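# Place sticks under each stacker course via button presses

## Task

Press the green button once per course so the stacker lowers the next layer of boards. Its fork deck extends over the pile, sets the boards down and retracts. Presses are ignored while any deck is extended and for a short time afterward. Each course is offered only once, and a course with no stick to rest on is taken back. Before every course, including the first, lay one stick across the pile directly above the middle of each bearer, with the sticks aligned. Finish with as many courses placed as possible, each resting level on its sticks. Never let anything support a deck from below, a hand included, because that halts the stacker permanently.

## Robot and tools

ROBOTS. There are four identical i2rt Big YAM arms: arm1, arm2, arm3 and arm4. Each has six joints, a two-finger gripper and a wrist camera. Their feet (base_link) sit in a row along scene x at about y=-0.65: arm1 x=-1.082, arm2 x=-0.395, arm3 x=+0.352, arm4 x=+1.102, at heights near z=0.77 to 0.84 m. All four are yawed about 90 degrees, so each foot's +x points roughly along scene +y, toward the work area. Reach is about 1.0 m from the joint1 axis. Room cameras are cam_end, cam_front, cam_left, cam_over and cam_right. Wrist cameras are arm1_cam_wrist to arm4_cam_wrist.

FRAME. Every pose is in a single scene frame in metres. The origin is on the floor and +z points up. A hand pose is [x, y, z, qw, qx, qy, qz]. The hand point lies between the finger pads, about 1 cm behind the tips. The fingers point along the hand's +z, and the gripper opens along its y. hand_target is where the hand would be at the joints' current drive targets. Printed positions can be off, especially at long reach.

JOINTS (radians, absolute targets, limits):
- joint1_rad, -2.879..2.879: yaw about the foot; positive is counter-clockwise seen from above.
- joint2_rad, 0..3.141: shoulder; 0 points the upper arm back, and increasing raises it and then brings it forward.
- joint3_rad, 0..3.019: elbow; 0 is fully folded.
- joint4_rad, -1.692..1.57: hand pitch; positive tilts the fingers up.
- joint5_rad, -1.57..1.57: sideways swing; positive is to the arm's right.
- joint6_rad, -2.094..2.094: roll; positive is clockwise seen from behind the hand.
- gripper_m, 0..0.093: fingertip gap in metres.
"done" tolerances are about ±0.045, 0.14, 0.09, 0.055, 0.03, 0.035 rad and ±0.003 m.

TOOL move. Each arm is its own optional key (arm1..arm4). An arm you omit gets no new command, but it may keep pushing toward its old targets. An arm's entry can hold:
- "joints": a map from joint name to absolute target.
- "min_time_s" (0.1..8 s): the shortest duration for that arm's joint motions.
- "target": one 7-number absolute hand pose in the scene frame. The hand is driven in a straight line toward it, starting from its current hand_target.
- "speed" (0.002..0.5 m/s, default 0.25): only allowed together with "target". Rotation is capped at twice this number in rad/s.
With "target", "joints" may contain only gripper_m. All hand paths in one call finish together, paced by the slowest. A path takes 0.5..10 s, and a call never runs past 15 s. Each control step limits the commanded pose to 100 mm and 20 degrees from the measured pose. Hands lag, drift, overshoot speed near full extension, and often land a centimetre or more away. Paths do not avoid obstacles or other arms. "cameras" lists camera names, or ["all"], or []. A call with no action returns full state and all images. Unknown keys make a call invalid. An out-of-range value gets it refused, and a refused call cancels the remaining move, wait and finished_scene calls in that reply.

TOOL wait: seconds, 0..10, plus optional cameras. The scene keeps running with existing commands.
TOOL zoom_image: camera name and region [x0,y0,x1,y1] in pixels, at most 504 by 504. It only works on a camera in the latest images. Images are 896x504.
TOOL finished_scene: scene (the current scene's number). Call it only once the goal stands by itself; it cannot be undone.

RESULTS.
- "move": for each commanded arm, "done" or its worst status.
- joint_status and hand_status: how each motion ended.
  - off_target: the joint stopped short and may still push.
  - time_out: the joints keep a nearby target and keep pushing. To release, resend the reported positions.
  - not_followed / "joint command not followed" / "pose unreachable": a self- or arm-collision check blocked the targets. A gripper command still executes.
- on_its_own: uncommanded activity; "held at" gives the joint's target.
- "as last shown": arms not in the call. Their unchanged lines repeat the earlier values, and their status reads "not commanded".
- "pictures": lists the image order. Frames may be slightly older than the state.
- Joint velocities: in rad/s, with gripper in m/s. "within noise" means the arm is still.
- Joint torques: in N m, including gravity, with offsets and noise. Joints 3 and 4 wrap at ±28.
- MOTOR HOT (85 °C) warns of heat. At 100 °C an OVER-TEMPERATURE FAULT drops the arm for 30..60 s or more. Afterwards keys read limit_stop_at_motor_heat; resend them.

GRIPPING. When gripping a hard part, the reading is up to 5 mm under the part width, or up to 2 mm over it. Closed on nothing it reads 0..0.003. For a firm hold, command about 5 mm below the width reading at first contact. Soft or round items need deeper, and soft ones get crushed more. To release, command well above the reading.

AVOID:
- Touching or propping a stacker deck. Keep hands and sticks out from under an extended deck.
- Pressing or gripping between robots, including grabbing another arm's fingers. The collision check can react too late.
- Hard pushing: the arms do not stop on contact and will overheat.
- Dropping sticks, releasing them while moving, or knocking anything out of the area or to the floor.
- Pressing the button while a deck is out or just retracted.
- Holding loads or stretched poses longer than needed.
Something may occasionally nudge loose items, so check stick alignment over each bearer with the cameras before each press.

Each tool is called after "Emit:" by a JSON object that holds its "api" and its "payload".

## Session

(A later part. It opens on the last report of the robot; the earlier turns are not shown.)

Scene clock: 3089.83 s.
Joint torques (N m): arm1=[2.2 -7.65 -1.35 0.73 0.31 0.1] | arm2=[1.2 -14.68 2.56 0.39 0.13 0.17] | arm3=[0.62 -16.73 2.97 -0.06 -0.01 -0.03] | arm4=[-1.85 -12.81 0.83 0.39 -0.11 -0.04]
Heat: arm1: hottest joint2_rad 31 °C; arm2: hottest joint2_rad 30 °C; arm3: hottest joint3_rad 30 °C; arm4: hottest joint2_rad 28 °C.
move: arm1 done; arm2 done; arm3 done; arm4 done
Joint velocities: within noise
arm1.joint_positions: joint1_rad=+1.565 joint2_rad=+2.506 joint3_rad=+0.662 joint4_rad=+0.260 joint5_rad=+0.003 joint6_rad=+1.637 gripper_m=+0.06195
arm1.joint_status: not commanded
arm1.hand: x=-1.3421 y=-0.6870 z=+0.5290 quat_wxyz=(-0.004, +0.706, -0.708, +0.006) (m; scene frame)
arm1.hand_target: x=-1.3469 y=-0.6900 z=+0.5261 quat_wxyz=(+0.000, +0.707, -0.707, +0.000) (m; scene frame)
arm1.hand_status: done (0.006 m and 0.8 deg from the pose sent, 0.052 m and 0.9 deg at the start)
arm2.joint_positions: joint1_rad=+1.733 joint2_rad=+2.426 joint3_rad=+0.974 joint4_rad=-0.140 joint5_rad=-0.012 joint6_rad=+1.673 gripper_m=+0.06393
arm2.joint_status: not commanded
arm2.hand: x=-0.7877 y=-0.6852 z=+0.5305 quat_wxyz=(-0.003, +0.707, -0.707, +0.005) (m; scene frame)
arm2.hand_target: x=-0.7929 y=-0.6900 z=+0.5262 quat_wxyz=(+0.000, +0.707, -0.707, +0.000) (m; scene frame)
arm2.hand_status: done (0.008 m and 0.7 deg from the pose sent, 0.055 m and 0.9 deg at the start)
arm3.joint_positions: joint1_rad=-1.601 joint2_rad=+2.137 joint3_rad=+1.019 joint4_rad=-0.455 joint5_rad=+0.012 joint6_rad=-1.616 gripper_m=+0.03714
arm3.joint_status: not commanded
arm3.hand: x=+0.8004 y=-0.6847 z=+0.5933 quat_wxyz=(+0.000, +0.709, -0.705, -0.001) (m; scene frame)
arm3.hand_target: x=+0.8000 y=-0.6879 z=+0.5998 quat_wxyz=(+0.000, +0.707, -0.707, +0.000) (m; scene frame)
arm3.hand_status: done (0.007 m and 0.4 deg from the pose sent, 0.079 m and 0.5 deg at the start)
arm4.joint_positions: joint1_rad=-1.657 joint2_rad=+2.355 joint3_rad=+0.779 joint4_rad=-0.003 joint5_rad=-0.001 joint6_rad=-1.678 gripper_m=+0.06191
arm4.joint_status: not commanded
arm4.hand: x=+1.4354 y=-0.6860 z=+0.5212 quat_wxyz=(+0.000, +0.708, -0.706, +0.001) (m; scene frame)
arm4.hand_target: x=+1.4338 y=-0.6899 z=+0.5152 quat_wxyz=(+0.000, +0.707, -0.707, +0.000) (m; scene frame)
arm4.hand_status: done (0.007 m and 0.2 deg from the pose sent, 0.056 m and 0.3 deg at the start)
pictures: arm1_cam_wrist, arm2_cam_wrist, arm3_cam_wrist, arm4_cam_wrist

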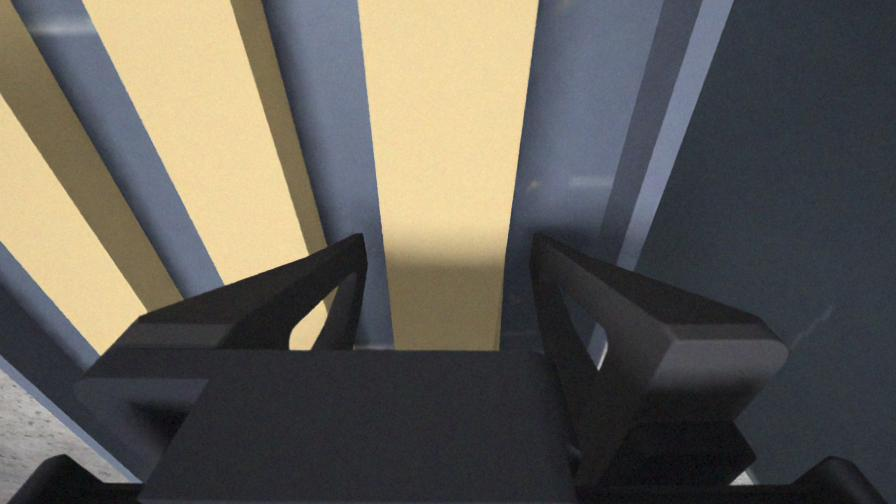

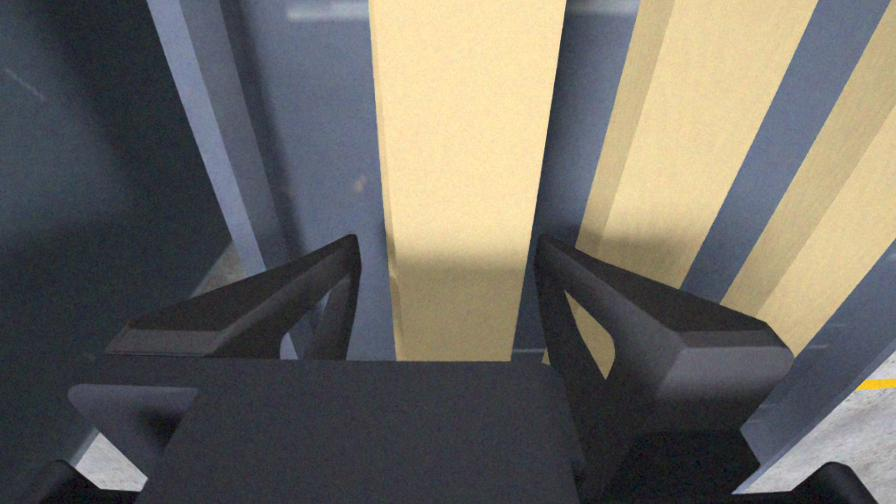

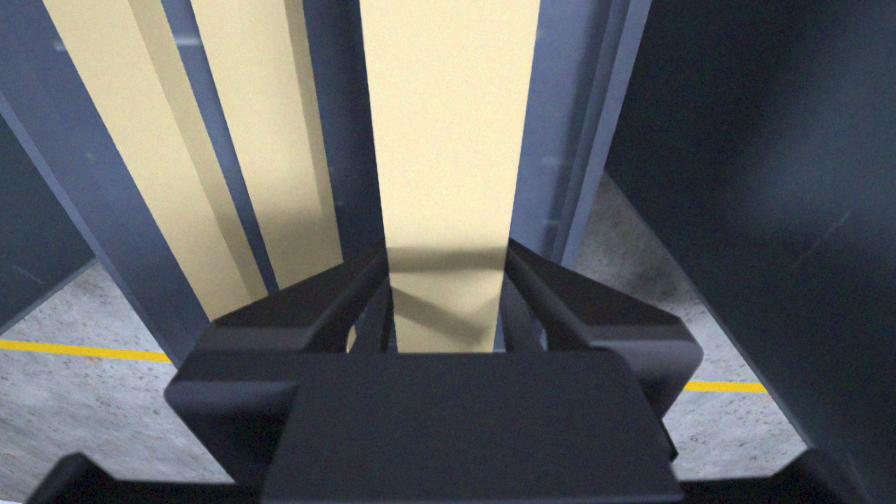

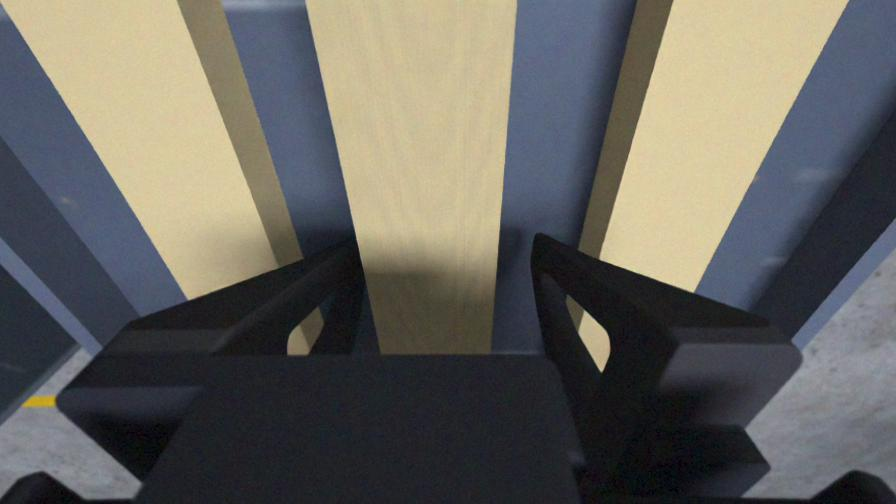

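Emit:
{"api": "move", "payload": {"arm1": {"target": [-1.347, -0.69, 0.517, 0, 0.7071, -0.7071, 0], "speed": 0.06}, "arm2": {"joints": {"gripper_m": 0.032}}, "arm3": {"target": [0.800, -0.688, 0.76, 0, 0.7071, -0.7071, 0], "speed": 0.12}, "arm4": {"joints": {"gripper_m": 0.030}}, "cameras": ["arm1_cam_wrist", "arm2_cam_wrist", "arm4_cam_wrist", "cam_end"]}}

Scene clock: 3112.50 s.
Joint torques (N m): arm1=[2.14 -7.59 -1.42 0.75 0.3 0.1] | arm2=[1.26 -14.74 2.51 0.34 0.12 0.17] | arm3=[0.97 -14.51 8.29 -0.08 -0.01 0.01] | arm4=[-1.85 -12.86 0.84 0.38 -0.09 0]
Heat: arm1: hottest joint2_rad 30 °C; arm2: hottest joint2_rad 29 °C; arm3: hottest joint3_rad 30 °C; arm4: hottest joint2_rad 28 °C.
move: arm1 done; arm2 off_target; arm3 off_target; arm4 off_target
Joint velocities: within noise
arm1.joint_positions: joint1_rad=+1.565 joint2_rad=+2.534 joint3_rad=+0.678 joint4_rad=+0.273 joint5_rad=+0.003 joint6_rad=+1.637 gripper_m=+0.06195
arm1.joint_status: not commanded
arm1.hand: x=-1.3427 y=-0.6871 z=+0.5204 quat_wxyz=(-0.004, +0.706, -0.708, +0.006) (m; scene frame)
arm1.hand_target: x=-1.3469 y=-0.6900 z=+0.5171 quat_wxyz=(+0.000, +0.707, -0.707, +0.000) (m; scene frame)
arm1.hand_status: done (0.006 m and 0.8 deg from the pose sent, 0.013 m and 0.8 deg at the start)
arm2.joint_positions: joint1_rad=+1.733 joint2_rad=+2.426 joint3_rad=+0.975 joint4_rad=-0.138 joint5_rad=-0.011 joint6_rad=+1.674 gripper_m=+0.03893
arm2.joint_status: gripper_m off_target (ended at +0.03896, target +0.03200)
arm2.hand: x=-0.7886 y=-0.6852 z=+0.5305 quat_wxyz=(-0.003, +0.707, -0.707, +0.004) (m; scene frame)
arm2.hand_target: x=-0.7929 y=-0.6900 z=+0.5262 quat_wxyz=(+0.000, +0.707, -0.707, +0.000) (m; scene frame)
arm2.hand_status: not commanded
arm3.joint_positions: joint1_rad=-1.601 joint2_rad=+1.779 joint3_rad=+1.006 joint4_rad=-0.840 joint5_rad=+0.012 joint6_rad=-1.616 gripper_m=+0.03714
arm3.joint_status: not commanded
arm3.hand: x=+0.7811 y=-0.6859 z=+0.7436 quat_wxyz=(+0.014, +0.709, -0.705, -0.016) (m; scene frame)
arm3.hand_target: x=+0.7994 y=-0.6880 z=+0.7601 quat_wxyz=(+0.000, +0.707, -0.707, +0.000) (m; scene frame)
arm3.hand_status: off_target (0.025 m and 2.4 deg from the pose sent, 0.167 m and 0.4 deg at the start)
arm4.joint_positions: joint1_rad=-1.657 joint2_rad=+2.356 joint3_rad=+0.779 joint4_rad=-0.003 joint5_rad=-0.002 joint6_rad=-1.684 gripper_m=+0.03734
arm4.joint_status: gripper_m off_target (ended at +0.03737, target +0.03000)
arm4.hand: x=+1.4348 y=-0.6859 z=+0.5207 quat_wxyz=(+0.001, +0.710, -0.704, +0.000) (m; scene frame)
arm4.hand_target: x=+1.4338 y=-0.6899 z=+0.5152 quat_wxyz=(+0.000, +0.707, -0.707, +0.000) (m; scene frame)
arm4.hand_status: not commanded
pictures: arm1_cam_wrist, arm2_cam_wrist, arm4_cam_wrist, cam_end

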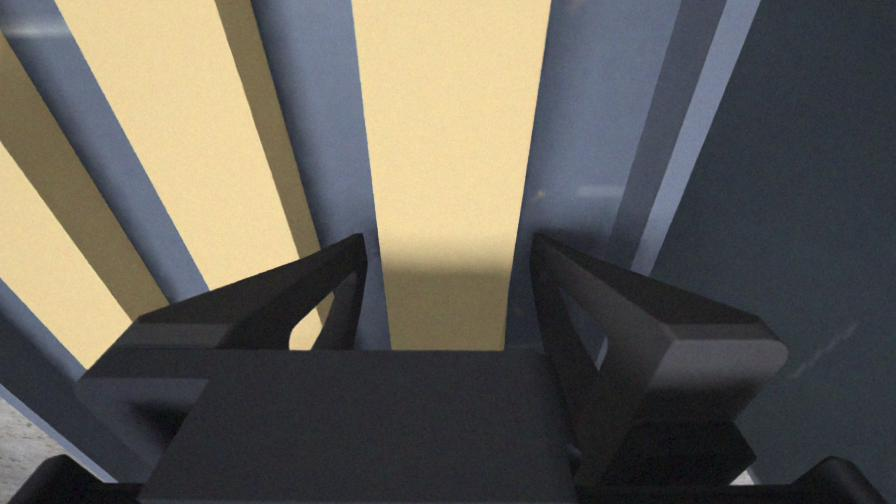

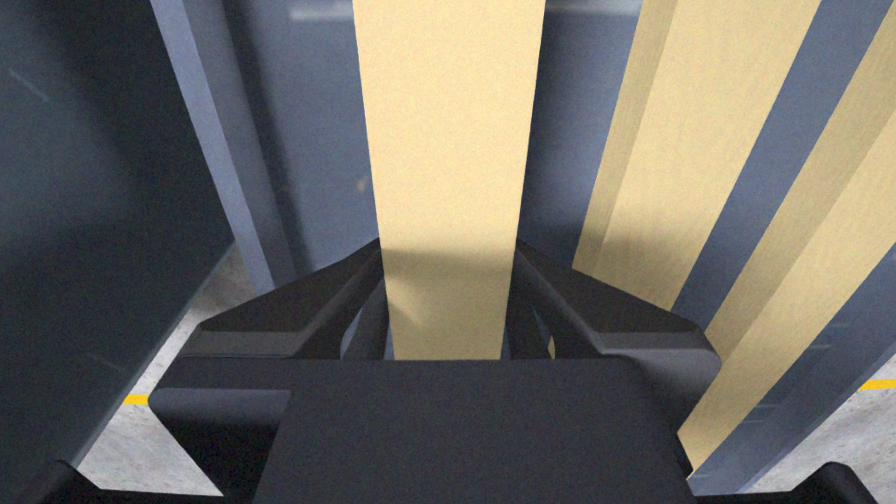

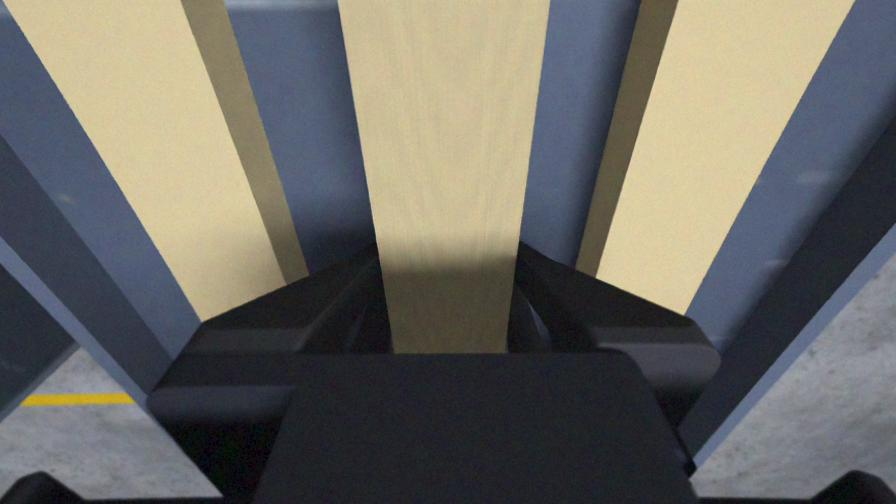

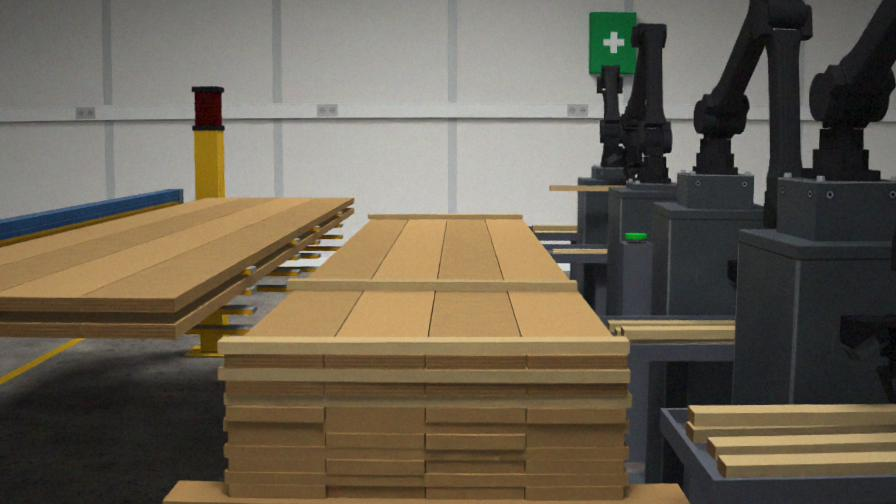

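Emit:
{"api": "move", "payload": {"arm1": {"joints": {"gripper_m": 0.030}}, "arm2": {"target": [-0.79, -0.69, 0.77, 0, 0.7071, -0.7071, 0], "speed": 0.12}, "arm3": {"target": [0.765, -0.42, 0.76, 0, 0.7071, -0.7071, 0], "speed": 0.2}}}

Emit:
{"api": "move", "payload": {"arm2": {"target": [-0.75, -0.43, 0.77, 0, 0.7071, -0.7071, 0], "speed": 0.2}, "arm3": {"target": [0.612, 0.020, 0.71, -0.02, 0.7050, -0.7085, -0.02], "speed": 0.2}, "cameras": ["cam_over", "cam_end"]}}

Emit:
{"api": "zoom_image", "payload": {"camera": "cam_over", "region": [530, 150, 600, 202]}}

Emit:
{"api": "zoom_image", "payload": {"camera": "cam_over", "region": [540, 230, 610, 282]}}

Emit:
{"api": "zoom_image", "payload": {"camera": "cam_over", "region": [290, 230, 360, 282]}}

Emit:
{"api": "zoom_image", "payload": {"camera": "cam_over", "region": [300, 150, 370, 202]}}

Scene clock: 3141.00 s.
Joint torques (N m): arm1=[2.2 -7.77 -1.37 0.77 0.3 0.1] | arm2=[0.97 -13.98 7.17 -0.51 0.13 0.13] | arm3=[1.55 -12.51 9.51 -0.01 0 0.08] | arm4=[-1.9 -12.92 0.83 0.38 -0.09 0]
Heat: arm1: hottest joint2_rad 29 °C; arm2: hottest joint2_rad 29 °C; arm3: hottest joint3_rad 33 °C; arm4: hottest joint2_rad 28 °C.
move: arm1 off_target; arm2 done; arm3 off_target
Joint velocities: within noise
arm1.joint_positions: joint1_rad=+1.565 joint2_rad=+2.535 joint3_rad=+0.678 joint4_rad=+0.273 joint5_rad=+0.003 joint6_rad=+1.638 gripper_m=+0.03695
arm1.joint_status: gripper_m off_target (ended at +0.03698, target +0.03000)
arm1.hand: x=-1.3425 y=-0.6870 z=+0.5202 quat_wxyz=(-0.004, +0.706, -0.708, +0.006) (m; scene frame)
arm1.hand_target: x=-1.3469 y=-0.6900 z=+0.5171 quat_wxyz=(+0.000, +0.707, -0.707, +0.000) (m; scene frame)
arm1.hand_status: not commanded
arm2.joint_positions: joint1_rad=+1.733 joint2_rad=+1.784 joint3_rad=+0.855 joint4_rad=-0.664 joint5_rad=-0.011 joint6_rad=+1.674 gripper_m=+0.03893
arm2.joint_status: not commanded
arm2.hand: x=-0.7851 y=-0.6867 z=+0.7628 quat_wxyz=(-0.004, +0.707, -0.707, +0.005) (m; scene frame)
arm2.hand_target: x=-0.7900 y=-0.6900 z=+0.7699 quat_wxyz=(+0.000, +0.707, -0.707, +0.000) (m; scene frame)
arm2.hand_status: done (0.009 m and 0.7 deg from the pose sent, 0.240 m and 0.6 deg at the start)
arm3.joint_positions: joint1_rad=-1.024 joint2_rad=+1.818 joint3_rad=+1.101 joint4_rad=-0.875 joint5_rad=+0.010 joint6_rad=-1.037 gripper_m=+0.03714
arm3.joint_status: not commanded
arm3.hand: x=+0.7506 y=-0.4316 z=+0.7563 quat_wxyz=(+0.007, +0.709, -0.706, -0.002) (m; scene frame)
arm3.hand_target: x=+0.7644 y=-0.4203 z=+0.7603 quat_wxyz=(+0.000, +0.707, -0.707, +0.000) (m; scene frame)
arm3.hand_status: off_target (0.019 m and 0.9 deg from the pose sent, 0.267 m and 2.4 deg at the start)
arm4: as last shown
pictures: none

Scene clock: 3144.43 s.
Joint torques (N m): arm1=[2.32 -7.59 -1.36 0.75 0.3 0.1] | arm2=[-0.21 -12.75 10.33 -0.47 0.01 -0.08] | arm3=[1.2 -22.07 11.97 0.1 -0.03 0.08] | arm4=[-1.85 -12.98 0.83 0.39 -0.09 0]
Heat: arm1: hottest joint2_rad 29 °C; arm2: hottest joint2_rad 29 °C; arm3: hottest joint3_rad 34 °C; arm4: hottest joint2_rad 28 °C.
move: arm2 off_target; arm3 off_target
Joint velocities: within noise
arm1, arm4: as last shown
arm2.joint_positions: joint1_rad=+1.093 joint2_rad=+1.800 joint3_rad=+0.874 joint4_rad=-0.685 joint5_rad=+0.000 joint6_rad=+1.041 gripper_m=+0.03893
arm2.joint_status: not commanded
arm2.hand: x=-0.7340 y=-0.4431 z=+0.7622 quat_wxyz=(-0.004, +0.705, -0.709, +0.013) (m; scene frame)
arm2.hand_target: x=-0.7496 y=-0.4302 z=+0.7704 quat_wxyz=(+0.000, +0.707, -0.707, +0.000) (m; scene frame)
arm2.hand_status: off_target (0.022 m and 1.6 deg from the pose sent, 0.259 m and 0.7 deg at the start)
arm3.joint_positions: joint1_rad=-0.357 joint2_rad=+2.455 joint3_rad=+2.079 joint4_rad=-1.171 joint5_rad=-0.015 joint6_rad=-0.370 gripper_m=+0.03714
arm3.joint_status: not commanded
arm3.hand: x=+0.6077 y=+0.0061 z=+0.7101 quat_wxyz=(-0.013, +0.708, -0.706, -0.016) (m; scene frame)
arm3.hand_target: x=+0.6116 y=+0.0193 z=+0.7103 quat_wxyz=(-0.021, +0.705, -0.708, -0.020) (m; scene frame)
arm3.hand_status: off_target (0.015 m and 1.0 deg from the pose sent, 0.475 m and 3.7 deg at the start)
pictures: cam_end, cam_over

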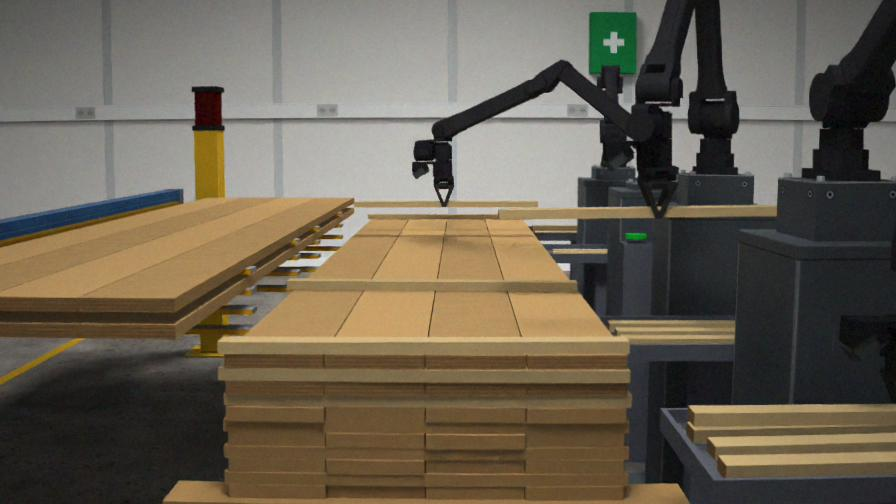

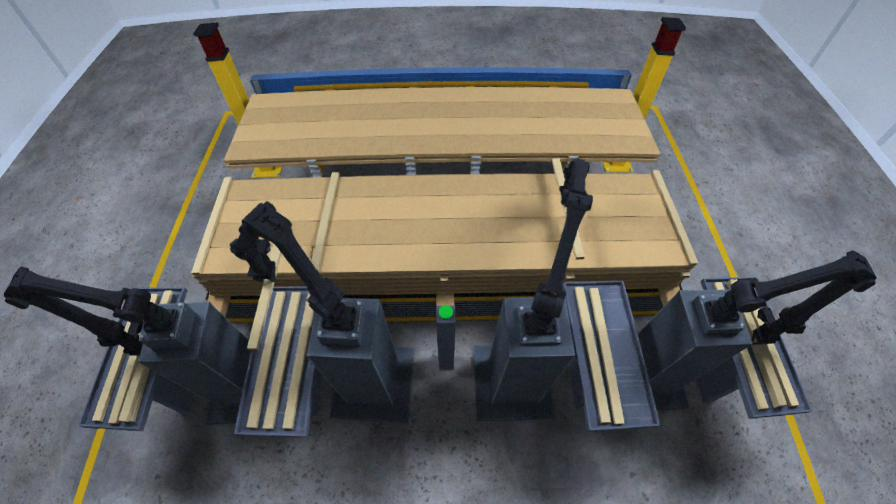

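Scaled by 7.200.

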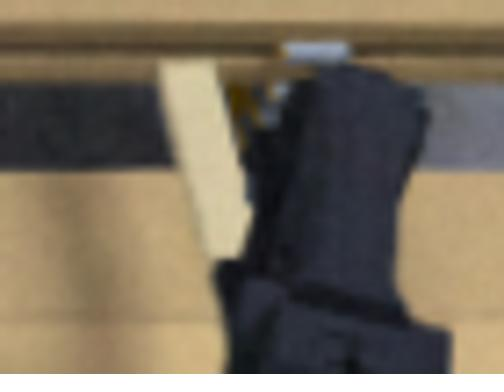

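Scaled by 7.200.

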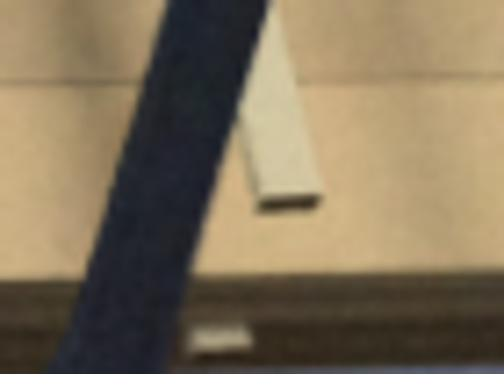

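Scaled by 7.200.

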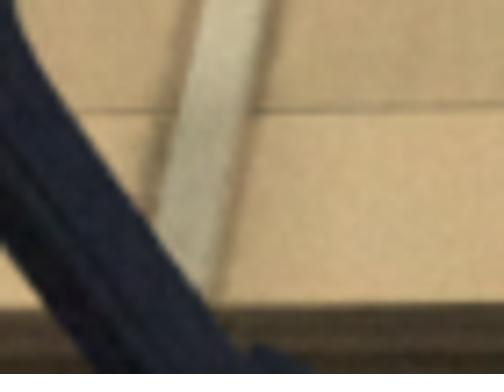

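Scaled by 7.200.

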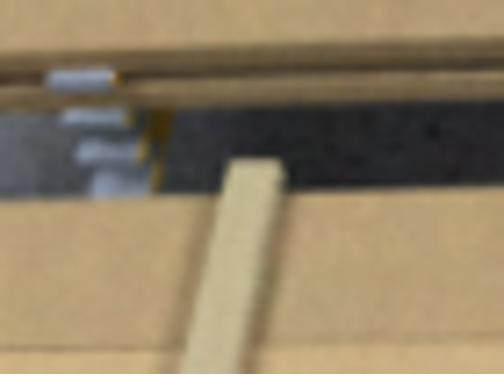

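Emit:
{"api": "move", "payload": {"arm2": {"target": [-0.40, 0.03, 0.76, -0.02, 0.7068, -0.7068, -0.02], "speed": 0.25}, "arm3": {"target": [0.616, 0.030, 0.655, -0.02, 0.7009, -0.7130, -0.02], "speed": 0.1}, "cameras": ["cam_end"]}}

Emit:
{"api": "zoom_image", "payload": {"camera": "cam_end", "region": [320, 150, 560, 270]}}

Scene clock: 3193.67 s.
Joint torques (N m): arm1=[2.26 -7.47 -1.33 0.76 0.31 0.1] | arm2=[0.73 -22.18 14.27 -0.38 -0.17 -0.08] | arm3=[1.14 -22.77 11.69 0.77 -0.03 0.08] | arm4=[-1.79 -12.92 0.83 0.38 -0.09 0]
Heat: arm1: hottest joint2_rad 29 °C; arm2: hottest joint3_rad 30 °C; arm3: hottest joint3_rad 38 °C; arm4: hottest joint2_rad 28 °C.
move: arm2 off_target; arm3 off_target
Joint velocities: within noise
arm1, arm4: as last shown
arm2.joint_positions: joint1_rad=+0.068 joint2_rad=+2.308 joint3_rad=+1.743 joint4_rad=-0.999 joint5_rad=+0.015 joint6_rad=+0.023 gripper_m=+0.03893
arm2.joint_status: not commanded
arm2.hand: x=-0.3992 y=+0.0063 z=+0.7435 quat_wxyz=(-0.006, +0.702, -0.712, -0.003) (m; scene frame)
arm2.hand_target: x=-0.3999 y=+0.0287 z=+0.7605 quat_wxyz=(-0.020, +0.707, -0.707, -0.020) (m; scene frame)
arm2.hand_status: off_target (0.029 m and 2.6 deg from the pose sent, 0.579 m and 4.2 deg at the start)
arm3.joint_positions: joint1_rad=-0.357 joint2_rad=+2.562 joint3_rad=+2.137 joint4_rad=-1.141 joint5_rad=-0.015 joint6_rad=-0.358 gripper_m=+0.03714
arm3.joint_status: not commanded
arm3.hand: x=+0.6098 y=+0.0123 z=+0.6556 quat_wxyz=(-0.004, +0.704, -0.710, -0.012) (m; scene frame)
arm3.hand_target: x=+0.6155 y=+0.0291 z=+0.6555 quat_wxyz=(-0.020, +0.701, -0.713, -0.020) (m; scene frame)
arm3.hand_status: off_target (0.019 m and 2.1 deg from the pose sent, 0.061 m and 1.5 deg at the start)
pictures: cam_end

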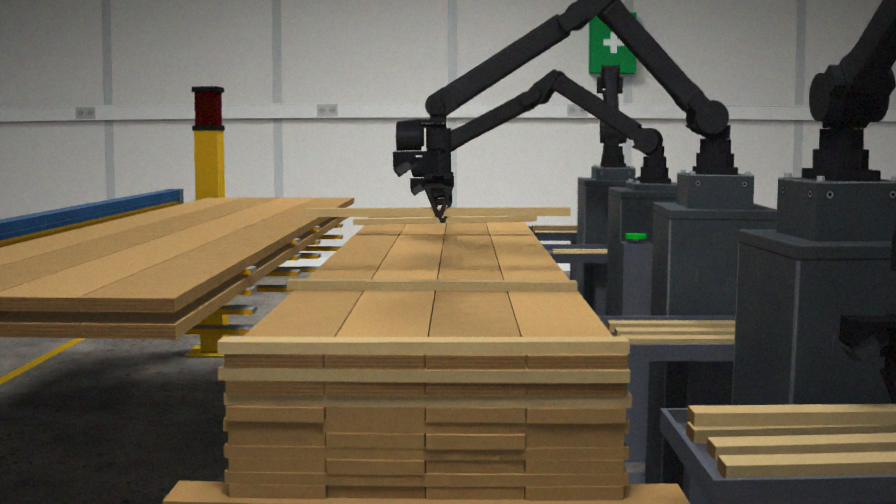

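Scaled by 2.100.

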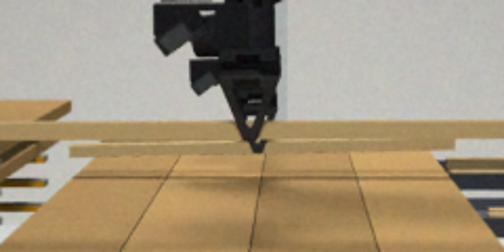

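Emit:
{"api": "move", "payload": {"arm2": {"target": [-0.002, 0.03, 0.72, -0.022, 0.7067, -0.7067, -0.022], "speed": 0.2}, "arm3": {"target": [0.618, 0.038, 0.632, -0.027, 0.7008, -0.7128, -0.027], "speed": 0.1}, "cameras": ["cam_end", "cam_over"]}}

Emit:
{"api": "zoom_image", "payload": {"camera": "cam_end", "region": [300, 150, 580, 290]}}

Emit:
{"api": "zoom_image", "payload": {"camera": "cam_over", "region": [530, 150, 600, 202]}}

Emit:
{"api": "zoom_image", "payload": {"camera": "cam_over", "region": [540, 230, 610, 282]}}

Emit:
{"api": "zoom_image", "payload": {"camera": "cam_over", "region": [390, 150, 510, 310]}}

Scene clock: 3209.23 s.
Joint torques (N m): arm1=[2.55 -7.65 -1.44 0.81 0.31 0.1] | arm2=[1.08 -26.29 15.98 -0.39 -0.25 -0.08] | arm3=[1.08 -22.83 11.64 0.85 -0.09 0.08] | arm4=[-1.9 -12.92 0.84 0.39 -0.09 0]
Heat: arm1: hottest joint2_rad 28 °C; arm2: hottest joint3_rad 32 °C; arm3: hottest joint3_rad 40 °C; arm4: hottest joint2_rad 28 °C.
move: arm2 off_target; arm3 off_target
Joint velocities: within noise
arm1, arm4: as last shown
arm2.joint_positions: joint1_rad=-0.477 joint2_rad=+2.702 joint3_rad=+2.415 joint4_rad=-1.277 joint5_rad=-0.015 joint6_rad=-0.518 gripper_m=+0.03893
arm2.joint_status: not commanded
arm2.hand: x=-0.0100 y=+0.0119 z=+0.7009 quat_wxyz=(+0.000, +0.701, -0.713, -0.015) (m; scene frame)
arm2.hand_target: x=-0.0027 y=+0.0288 z=+0.7205 quat_wxyz=(-0.023, +0.707, -0.707, -0.022) (m; scene frame)
arm2.hand_status: off_target (0.027 m and 2.8 deg from the pose sent, 0.399 m and 2.9 deg at the start)
arm3.joint_positions: joint1_rad=-0.357 joint2_rad=+2.607 joint3_rad=+2.164 joint4_rad=-1.105 joint5_rad=-0.021 joint6_rad=-0.358 gripper_m=+0.03714
arm3.joint_status: not commanded
arm3.hand: x=+0.6120 y=+0.0208 z=+0.6339 quat_wxyz=(-0.011, +0.704, -0.710, -0.019) (m; scene frame)
arm3.hand_target: x=+0.6175 y=+0.0371 z=+0.6327 quat_wxyz=(-0.028, +0.701, -0.712, -0.027) (m; scene frame)
arm3.hand_status: off_target (0.018 m and 2.1 deg from the pose sent, 0.036 m and 3.2 deg at the start)
pictures: cam_end, cam_over

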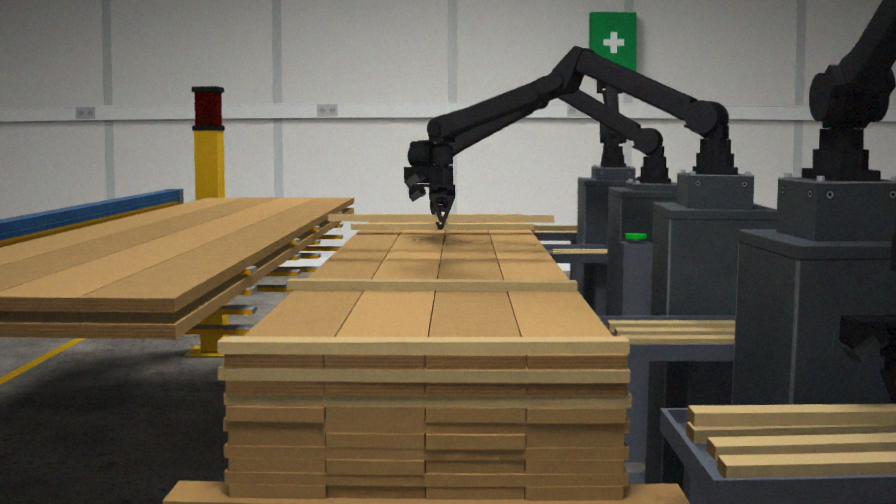

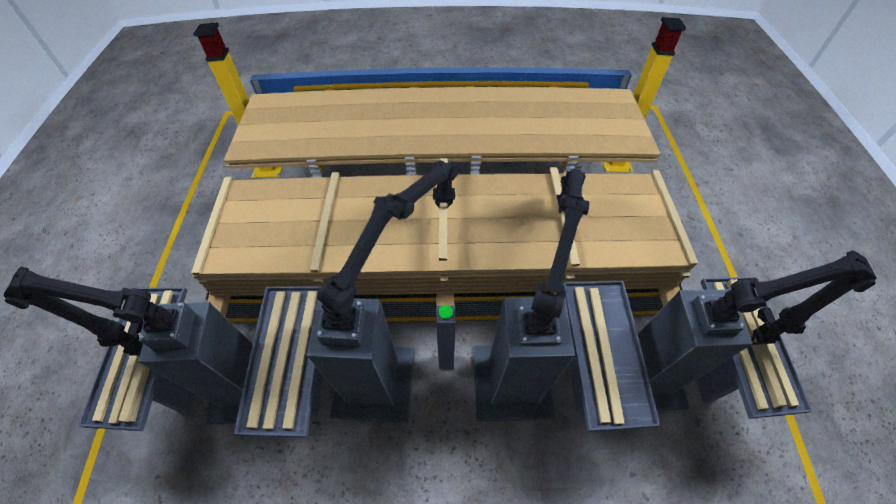

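Scaled by 1.800.

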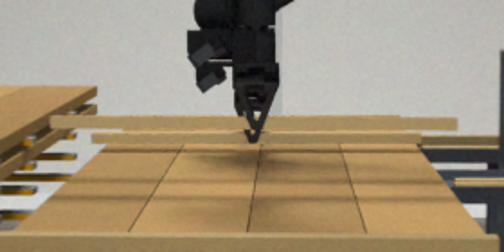

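Scaled by 7.200.

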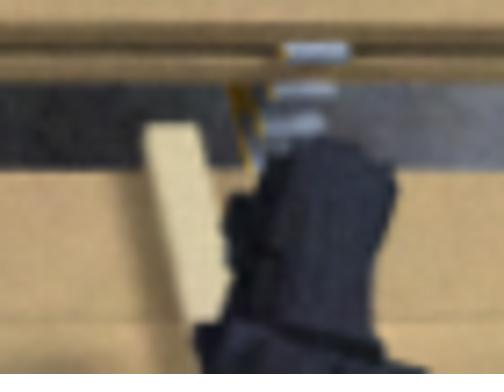

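Scaled by 7.200.

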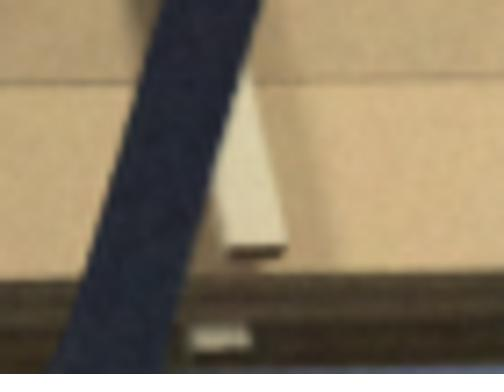

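Scaled by 3.150.

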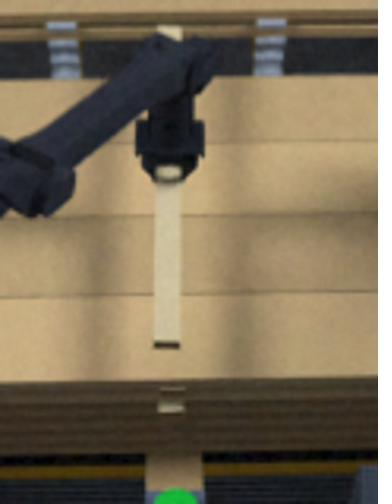

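Emit:
{"api": "move", "payload": {"arm2": {"target": [-0.002, 0.03, 0.655, -0.022, 0.7132, -0.7005, -0.022], "speed": 0.1}, "arm3": {"target": [0.619, 0.036, 0.619, -0.027, 0.7008, -0.7128, -0.027], "speed": 0.06}, "cameras": ["cam_end", "cam_over"]}}

Emit:
{"api": "zoom_image", "payload": {"camera": "cam_end", "region": [300, 150, 580, 290]}}

Emit:
{"api": "zoom_image", "payload": {"camera": "cam_over", "region": [390, 150, 510, 310]}}

Scene clock: 3239.53 s.
Joint torques (N m): arm1=[2.32 -7.71 -1.36 0.73 0.32 0.1] | arm2=[0.97 -27.4 15.32 0.28 -0.26 -0.09] | arm3=[0.91 -23 11.21 0.85 -0.08 0.06] | arm4=[-1.85 -12.92 0.84 0.38 -0.09 0.01]
Heat: arm1: hottest joint2_rad 28 °C; arm2: hottest joint3_rad 38 °C; arm3: hottest joint3_rad 41 °C; arm4: hottest joint2_rad 28 °C.
move: arm2 off_target; arm3 off_target
Joint velocities: within noise
arm1, arm4: as last shown
arm2.joint_positions: joint1_rad=-0.477 joint2_rad=+2.810 joint3_rad=+2.429 joint4_rad=-1.217 joint5_rad=-0.015 joint6_rad=-0.537 gripper_m=+0.03893
arm2.joint_status: not commanded
arm2.hand: x=-0.0166 y=+0.0026 z=+0.6267 quat_wxyz=(+0.016, +0.708, -0.706, -0.010) (m; scene frame)
arm2.hand_target: x=-0.0032 y=+0.0280 z=+0.6565 quat_wxyz=(-0.023, +0.713, -0.700, -0.022) (m; scene frame)
arm2.hand_status: off_target (0.042 m and 4.6 deg from the pose sent, 0.050 m and 3.3 deg at the start)
arm3.joint_positions: joint1_rad=-0.357 joint2_rad=+2.625 joint3_rad=+2.164 joint4_rad=-1.085 joint5_rad=-0.021 joint6_rad=-0.358 gripper_m=+0.03714
arm3.joint_status: not commanded
arm3.hand: x=+0.6119 y=+0.0208 z=+0.6210 quat_wxyz=(-0.012, +0.704, -0.710, -0.019) (m; scene frame)
arm3.hand_target: x=+0.6186 y=+0.0352 z=+0.6196 quat_wxyz=(-0.027, +0.701, -0.712, -0.027) (m; scene frame)
arm3.hand_status: off_target (0.017 m and 2.0 deg from the pose sent, 0.022 m and 2.1 deg at the start)
pictures: cam_end, cam_over

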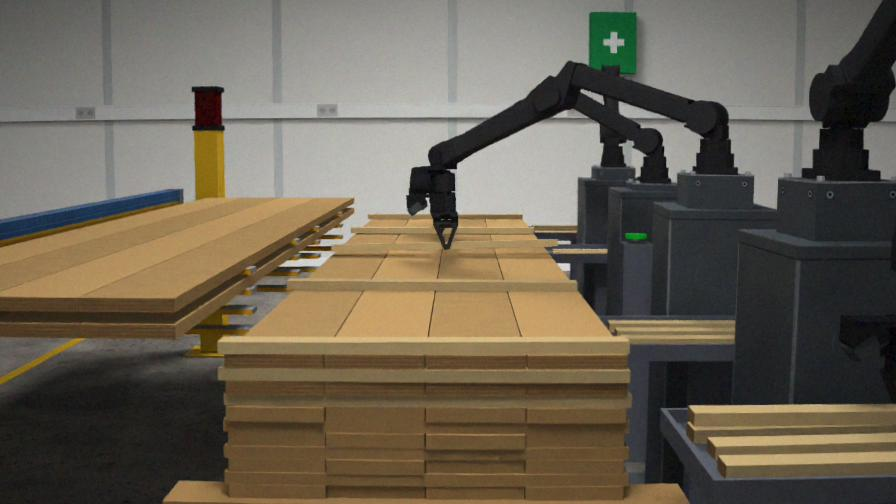

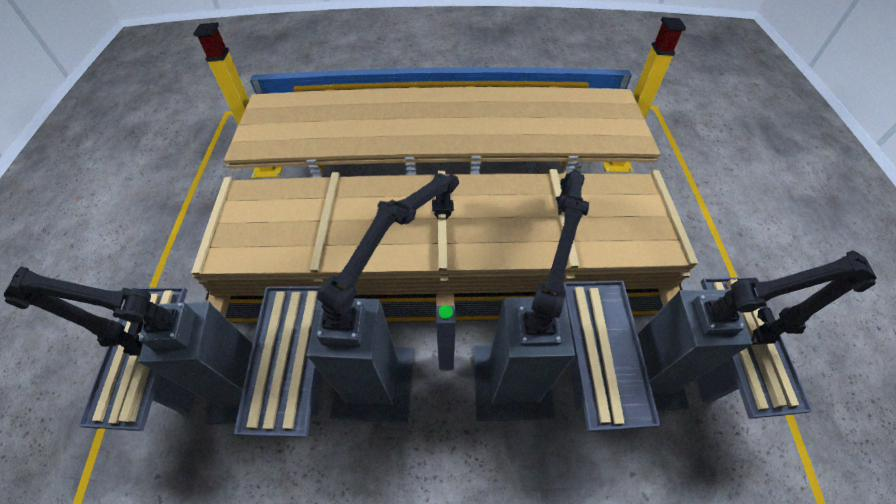

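Scaled by 1.800.

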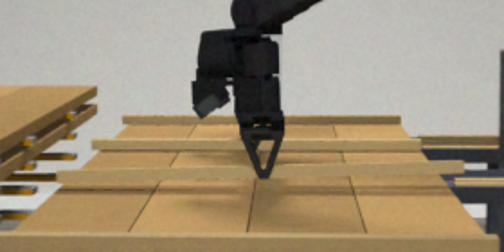

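Scaled by 3.150.

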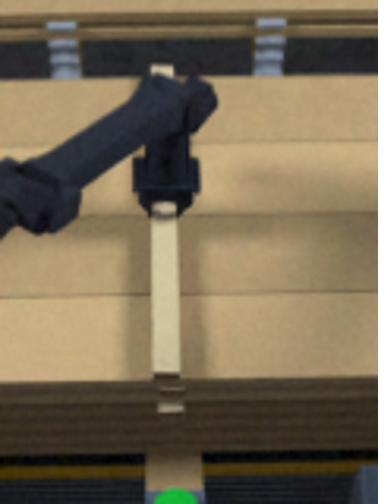

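Emit:
{"api": "move", "payload": {"arm2": {"target": [0.010, 0.044, 0.654, -0.035, 0.7125, -0.6995, -0.035], "speed": 0.1}, "arm3": {"target": [0.619, 0.036, 0.610, -0.027, 0.7008, -0.7128, -0.027], "speed": 0.06}, "cameras": ["cam_end", "cam_over"]}}

Emit:
{"api": "zoom_image", "payload": {"camera": "cam_end", "region": [300, 150, 580, 290]}}

Emit:
{"api": "zoom_image", "payload": {"camera": "cam_over", "region": [390, 150, 510, 310]}}

Scene clock: 3252.27 s.
Joint torques (N m): arm1=[2.43 -7.88 -1.42 0.77 0.3 0.09] | arm2=[0.32 -27.16 15.98 -0.34 -0.27 -0.09] | arm3=[0.91 -22.24 11.3 0.99 -0.08 0.06] | arm4=[-1.79 -12.86 0.83 0.38 -0.1 0]
Heat: arm1: hottest joint2_rad 28 °C; arm2: hottest joint3_rad 40 °C; arm3: hottest joint3_rad 42 °C; arm4: hottest joint2_rad 27 °C.
move: arm2 off_target; arm3 off_target
Joint velocities: within noise
arm1, arm4: as last shown
arm2.joint_positions: joint1_rad=-0.477 joint2_rad=+2.874 joint3_rad=+2.570 joint4_rad=-1.236 joint5_rad=-0.035 joint6_rad=-0.545 gripper_m=+0.03893
arm2.joint_status: not commanded
arm2.hand: x=-0.0057 y=+0.0276 z=+0.6301 quat_wxyz=(-0.010, +0.711, -0.703, -0.027) (m; scene frame)
arm2.hand_target: x=+0.0092 y=+0.0424 z=+0.6548 quat_wxyz=(-0.036, +0.713, -0.700, -0.035) (m; scene frame)
arm2.hand_status: off_target (0.033 m and 3.1 deg from the pose sent, 0.056 m and 6.6 deg at the start)
arm3.joint_positions: joint1_rad=-0.357 joint2_rad=+2.629 joint3_rad=+2.165 joint4_rad=-1.076 joint5_rad=-0.021 joint6_rad=-0.358 gripper_m=+0.03714
arm3.joint_status: not commanded
arm3.hand: x=+0.6124 y=+0.0220 z=+0.6188 quat_wxyz=(-0.015, +0.704, -0.710, -0.020) (m; scene frame)
arm3.hand_target: x=+0.6185 y=+0.0349 z=+0.6105 quat_wxyz=(-0.027, +0.701, -0.712, -0.027) (m; scene frame)
arm3.hand_status: off_target (0.018 m and 1.7 deg from the pose sent, 0.020 m and 2.0 deg at the start)
pictures: cam_end, cam_over

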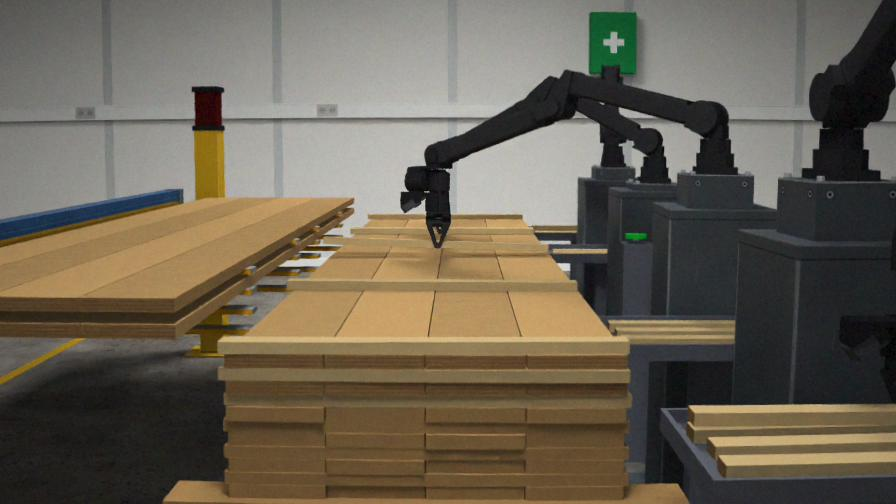

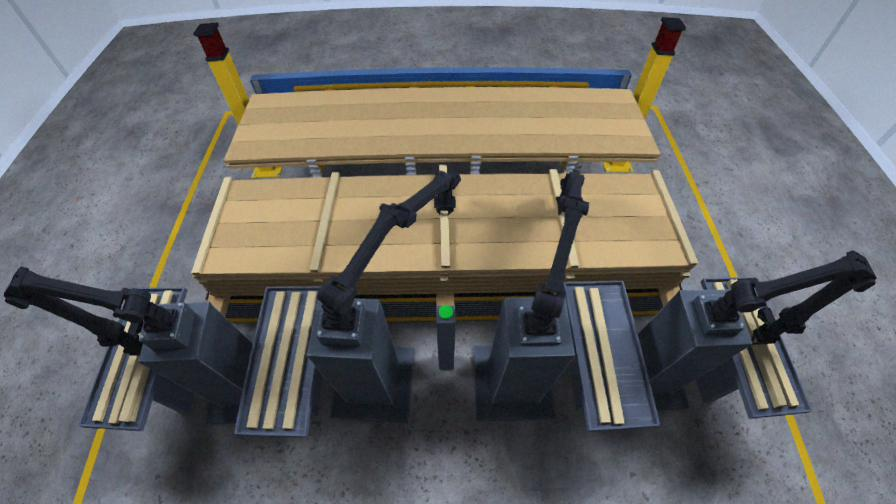

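Scaled by 1.800.

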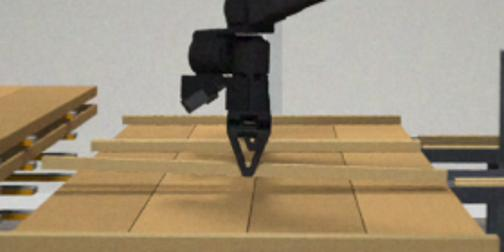

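Scaled by 3.150.

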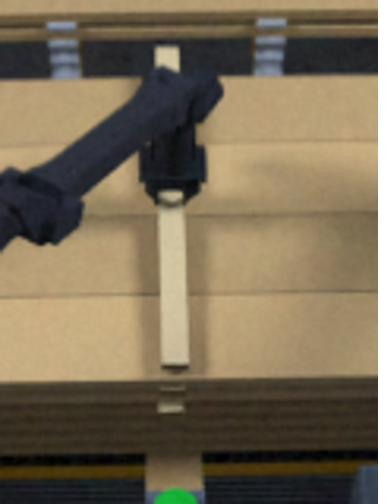

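Emit:
{"api": "move", "payload": {"arm2": {"target": [0.010, 0.028, 0.644, -0.015, 0.7130, -0.7010, -0.015], "speed": 0.06}, "arm3": {"target": [0.619, 0.034, 0.602, -0.026, 0.7008, -0.7128, -0.026], "speed": 0.05}, "cameras": ["cam_end", "cam_over"]}}

Emit:
{"api": "zoom_image", "payload": {"camera": "cam_end", "region": [300, 150, 580, 290]}}

Emit:
{"api": "zoom_image", "payload": {"camera": "cam_over", "region": [390, 150, 510, 310]}}

Scene clock: 3270.40 s.
Joint torques (N m): arm1=[2.26 -7.82 -1.43 0.73 0.29 0.1] | arm2=[-0.03 -26.81 15.24 -0.42 -0.01 -0.09] | arm3=[0.79 -21.54 10.85 1.33 -0.05 0.05] | arm4=[-1.85 -12.92 0.85 0.36 -0.1 0]
Heat: arm1: hottest joint2_rad 28 °C; arm2: hottest joint3_rad 42 °C; arm3: hottest joint3_rad 43 °C; arm4: hottest joint2_rad 27 °C.
move: arm2 off_target; arm3 off_target
Joint velocities: within noise
arm1, arm4: as last shown
arm2.joint_positions: joint1_rad=-0.477 joint2_rad=+2.879 joint3_rad=+2.570 joint4_rad=-1.268 joint5_rad=-0.012 joint6_rad=-0.549 gripper_m=+0.03893
arm2.joint_status: not commanded
arm2.hand: x=-0.0073 y=+0.0173 z=+0.6260 quat_wxyz=(+0.006, +0.712, -0.702, -0.011) (m; scene frame)
arm2.hand_target: x=+0.0094 y=+0.0269 z=+0.6445 quat_wxyz=(-0.016, +0.713, -0.701, -0.015) (m; scene frame)
arm2.hand_status: off_target (0.027 m and 2.4 deg from the pose sent, 0.021 m and 1.5 deg at the start)
arm3.joint_positions: joint1_rad=-0.357 joint2_rad=+2.629 joint3_rad=+2.165 joint4_rad=-1.074 joint5_rad=-0.021 joint6_rad=-0.358 gripper_m=+0.03714
arm3.joint_status: not commanded
arm3.hand: x=+0.6125 y=+0.0223 z=+0.6185 quat_wxyz=(-0.015, +0.704, -0.710, -0.020) (m; scene frame)
arm3.hand_target: x=+0.6184 y=+0.0326 z=+0.6025 quat_wxyz=(-0.026, +0.701, -0.712, -0.026) (m; scene frame)
arm3.hand_status: off_target (0.021 m and 1.5 deg from the pose sent, 0.022 m and 1.5 deg at the start)
pictures: cam_end, cam_over

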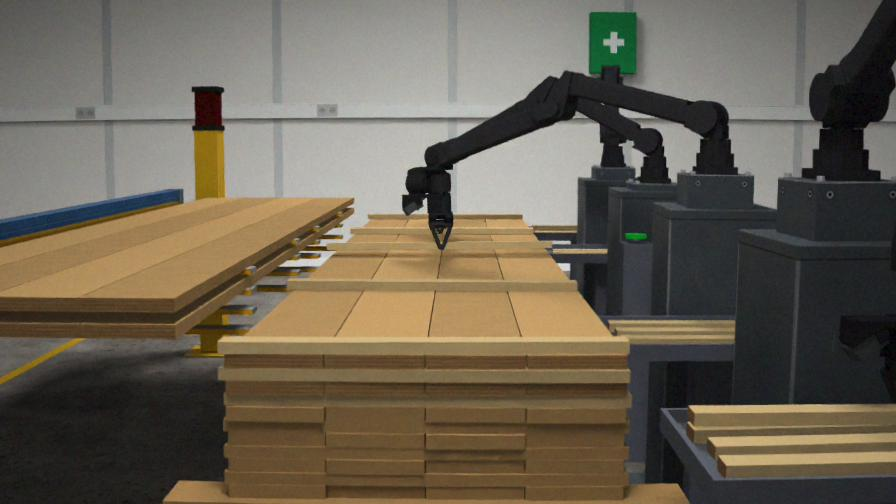

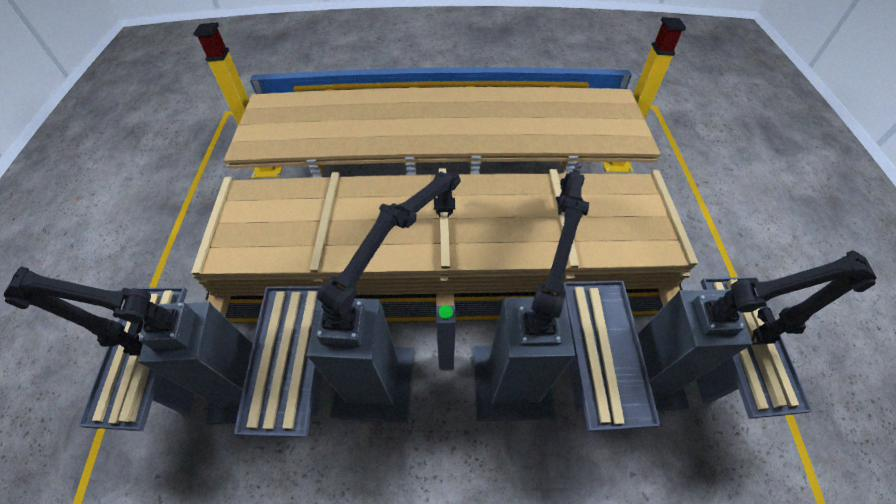

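Scaled by 1.800.

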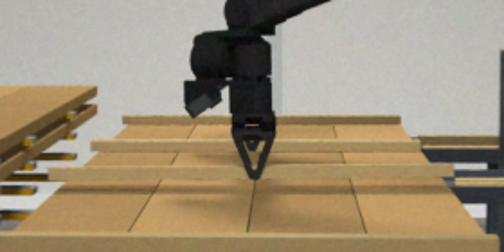

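Scaled by 3.150.

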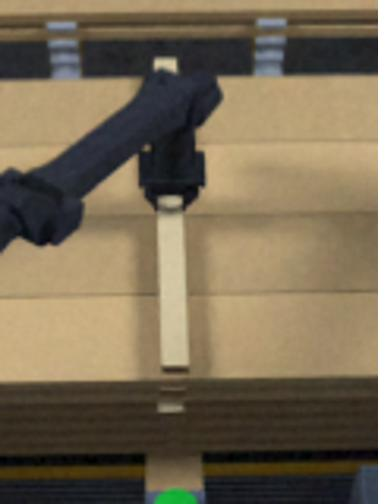

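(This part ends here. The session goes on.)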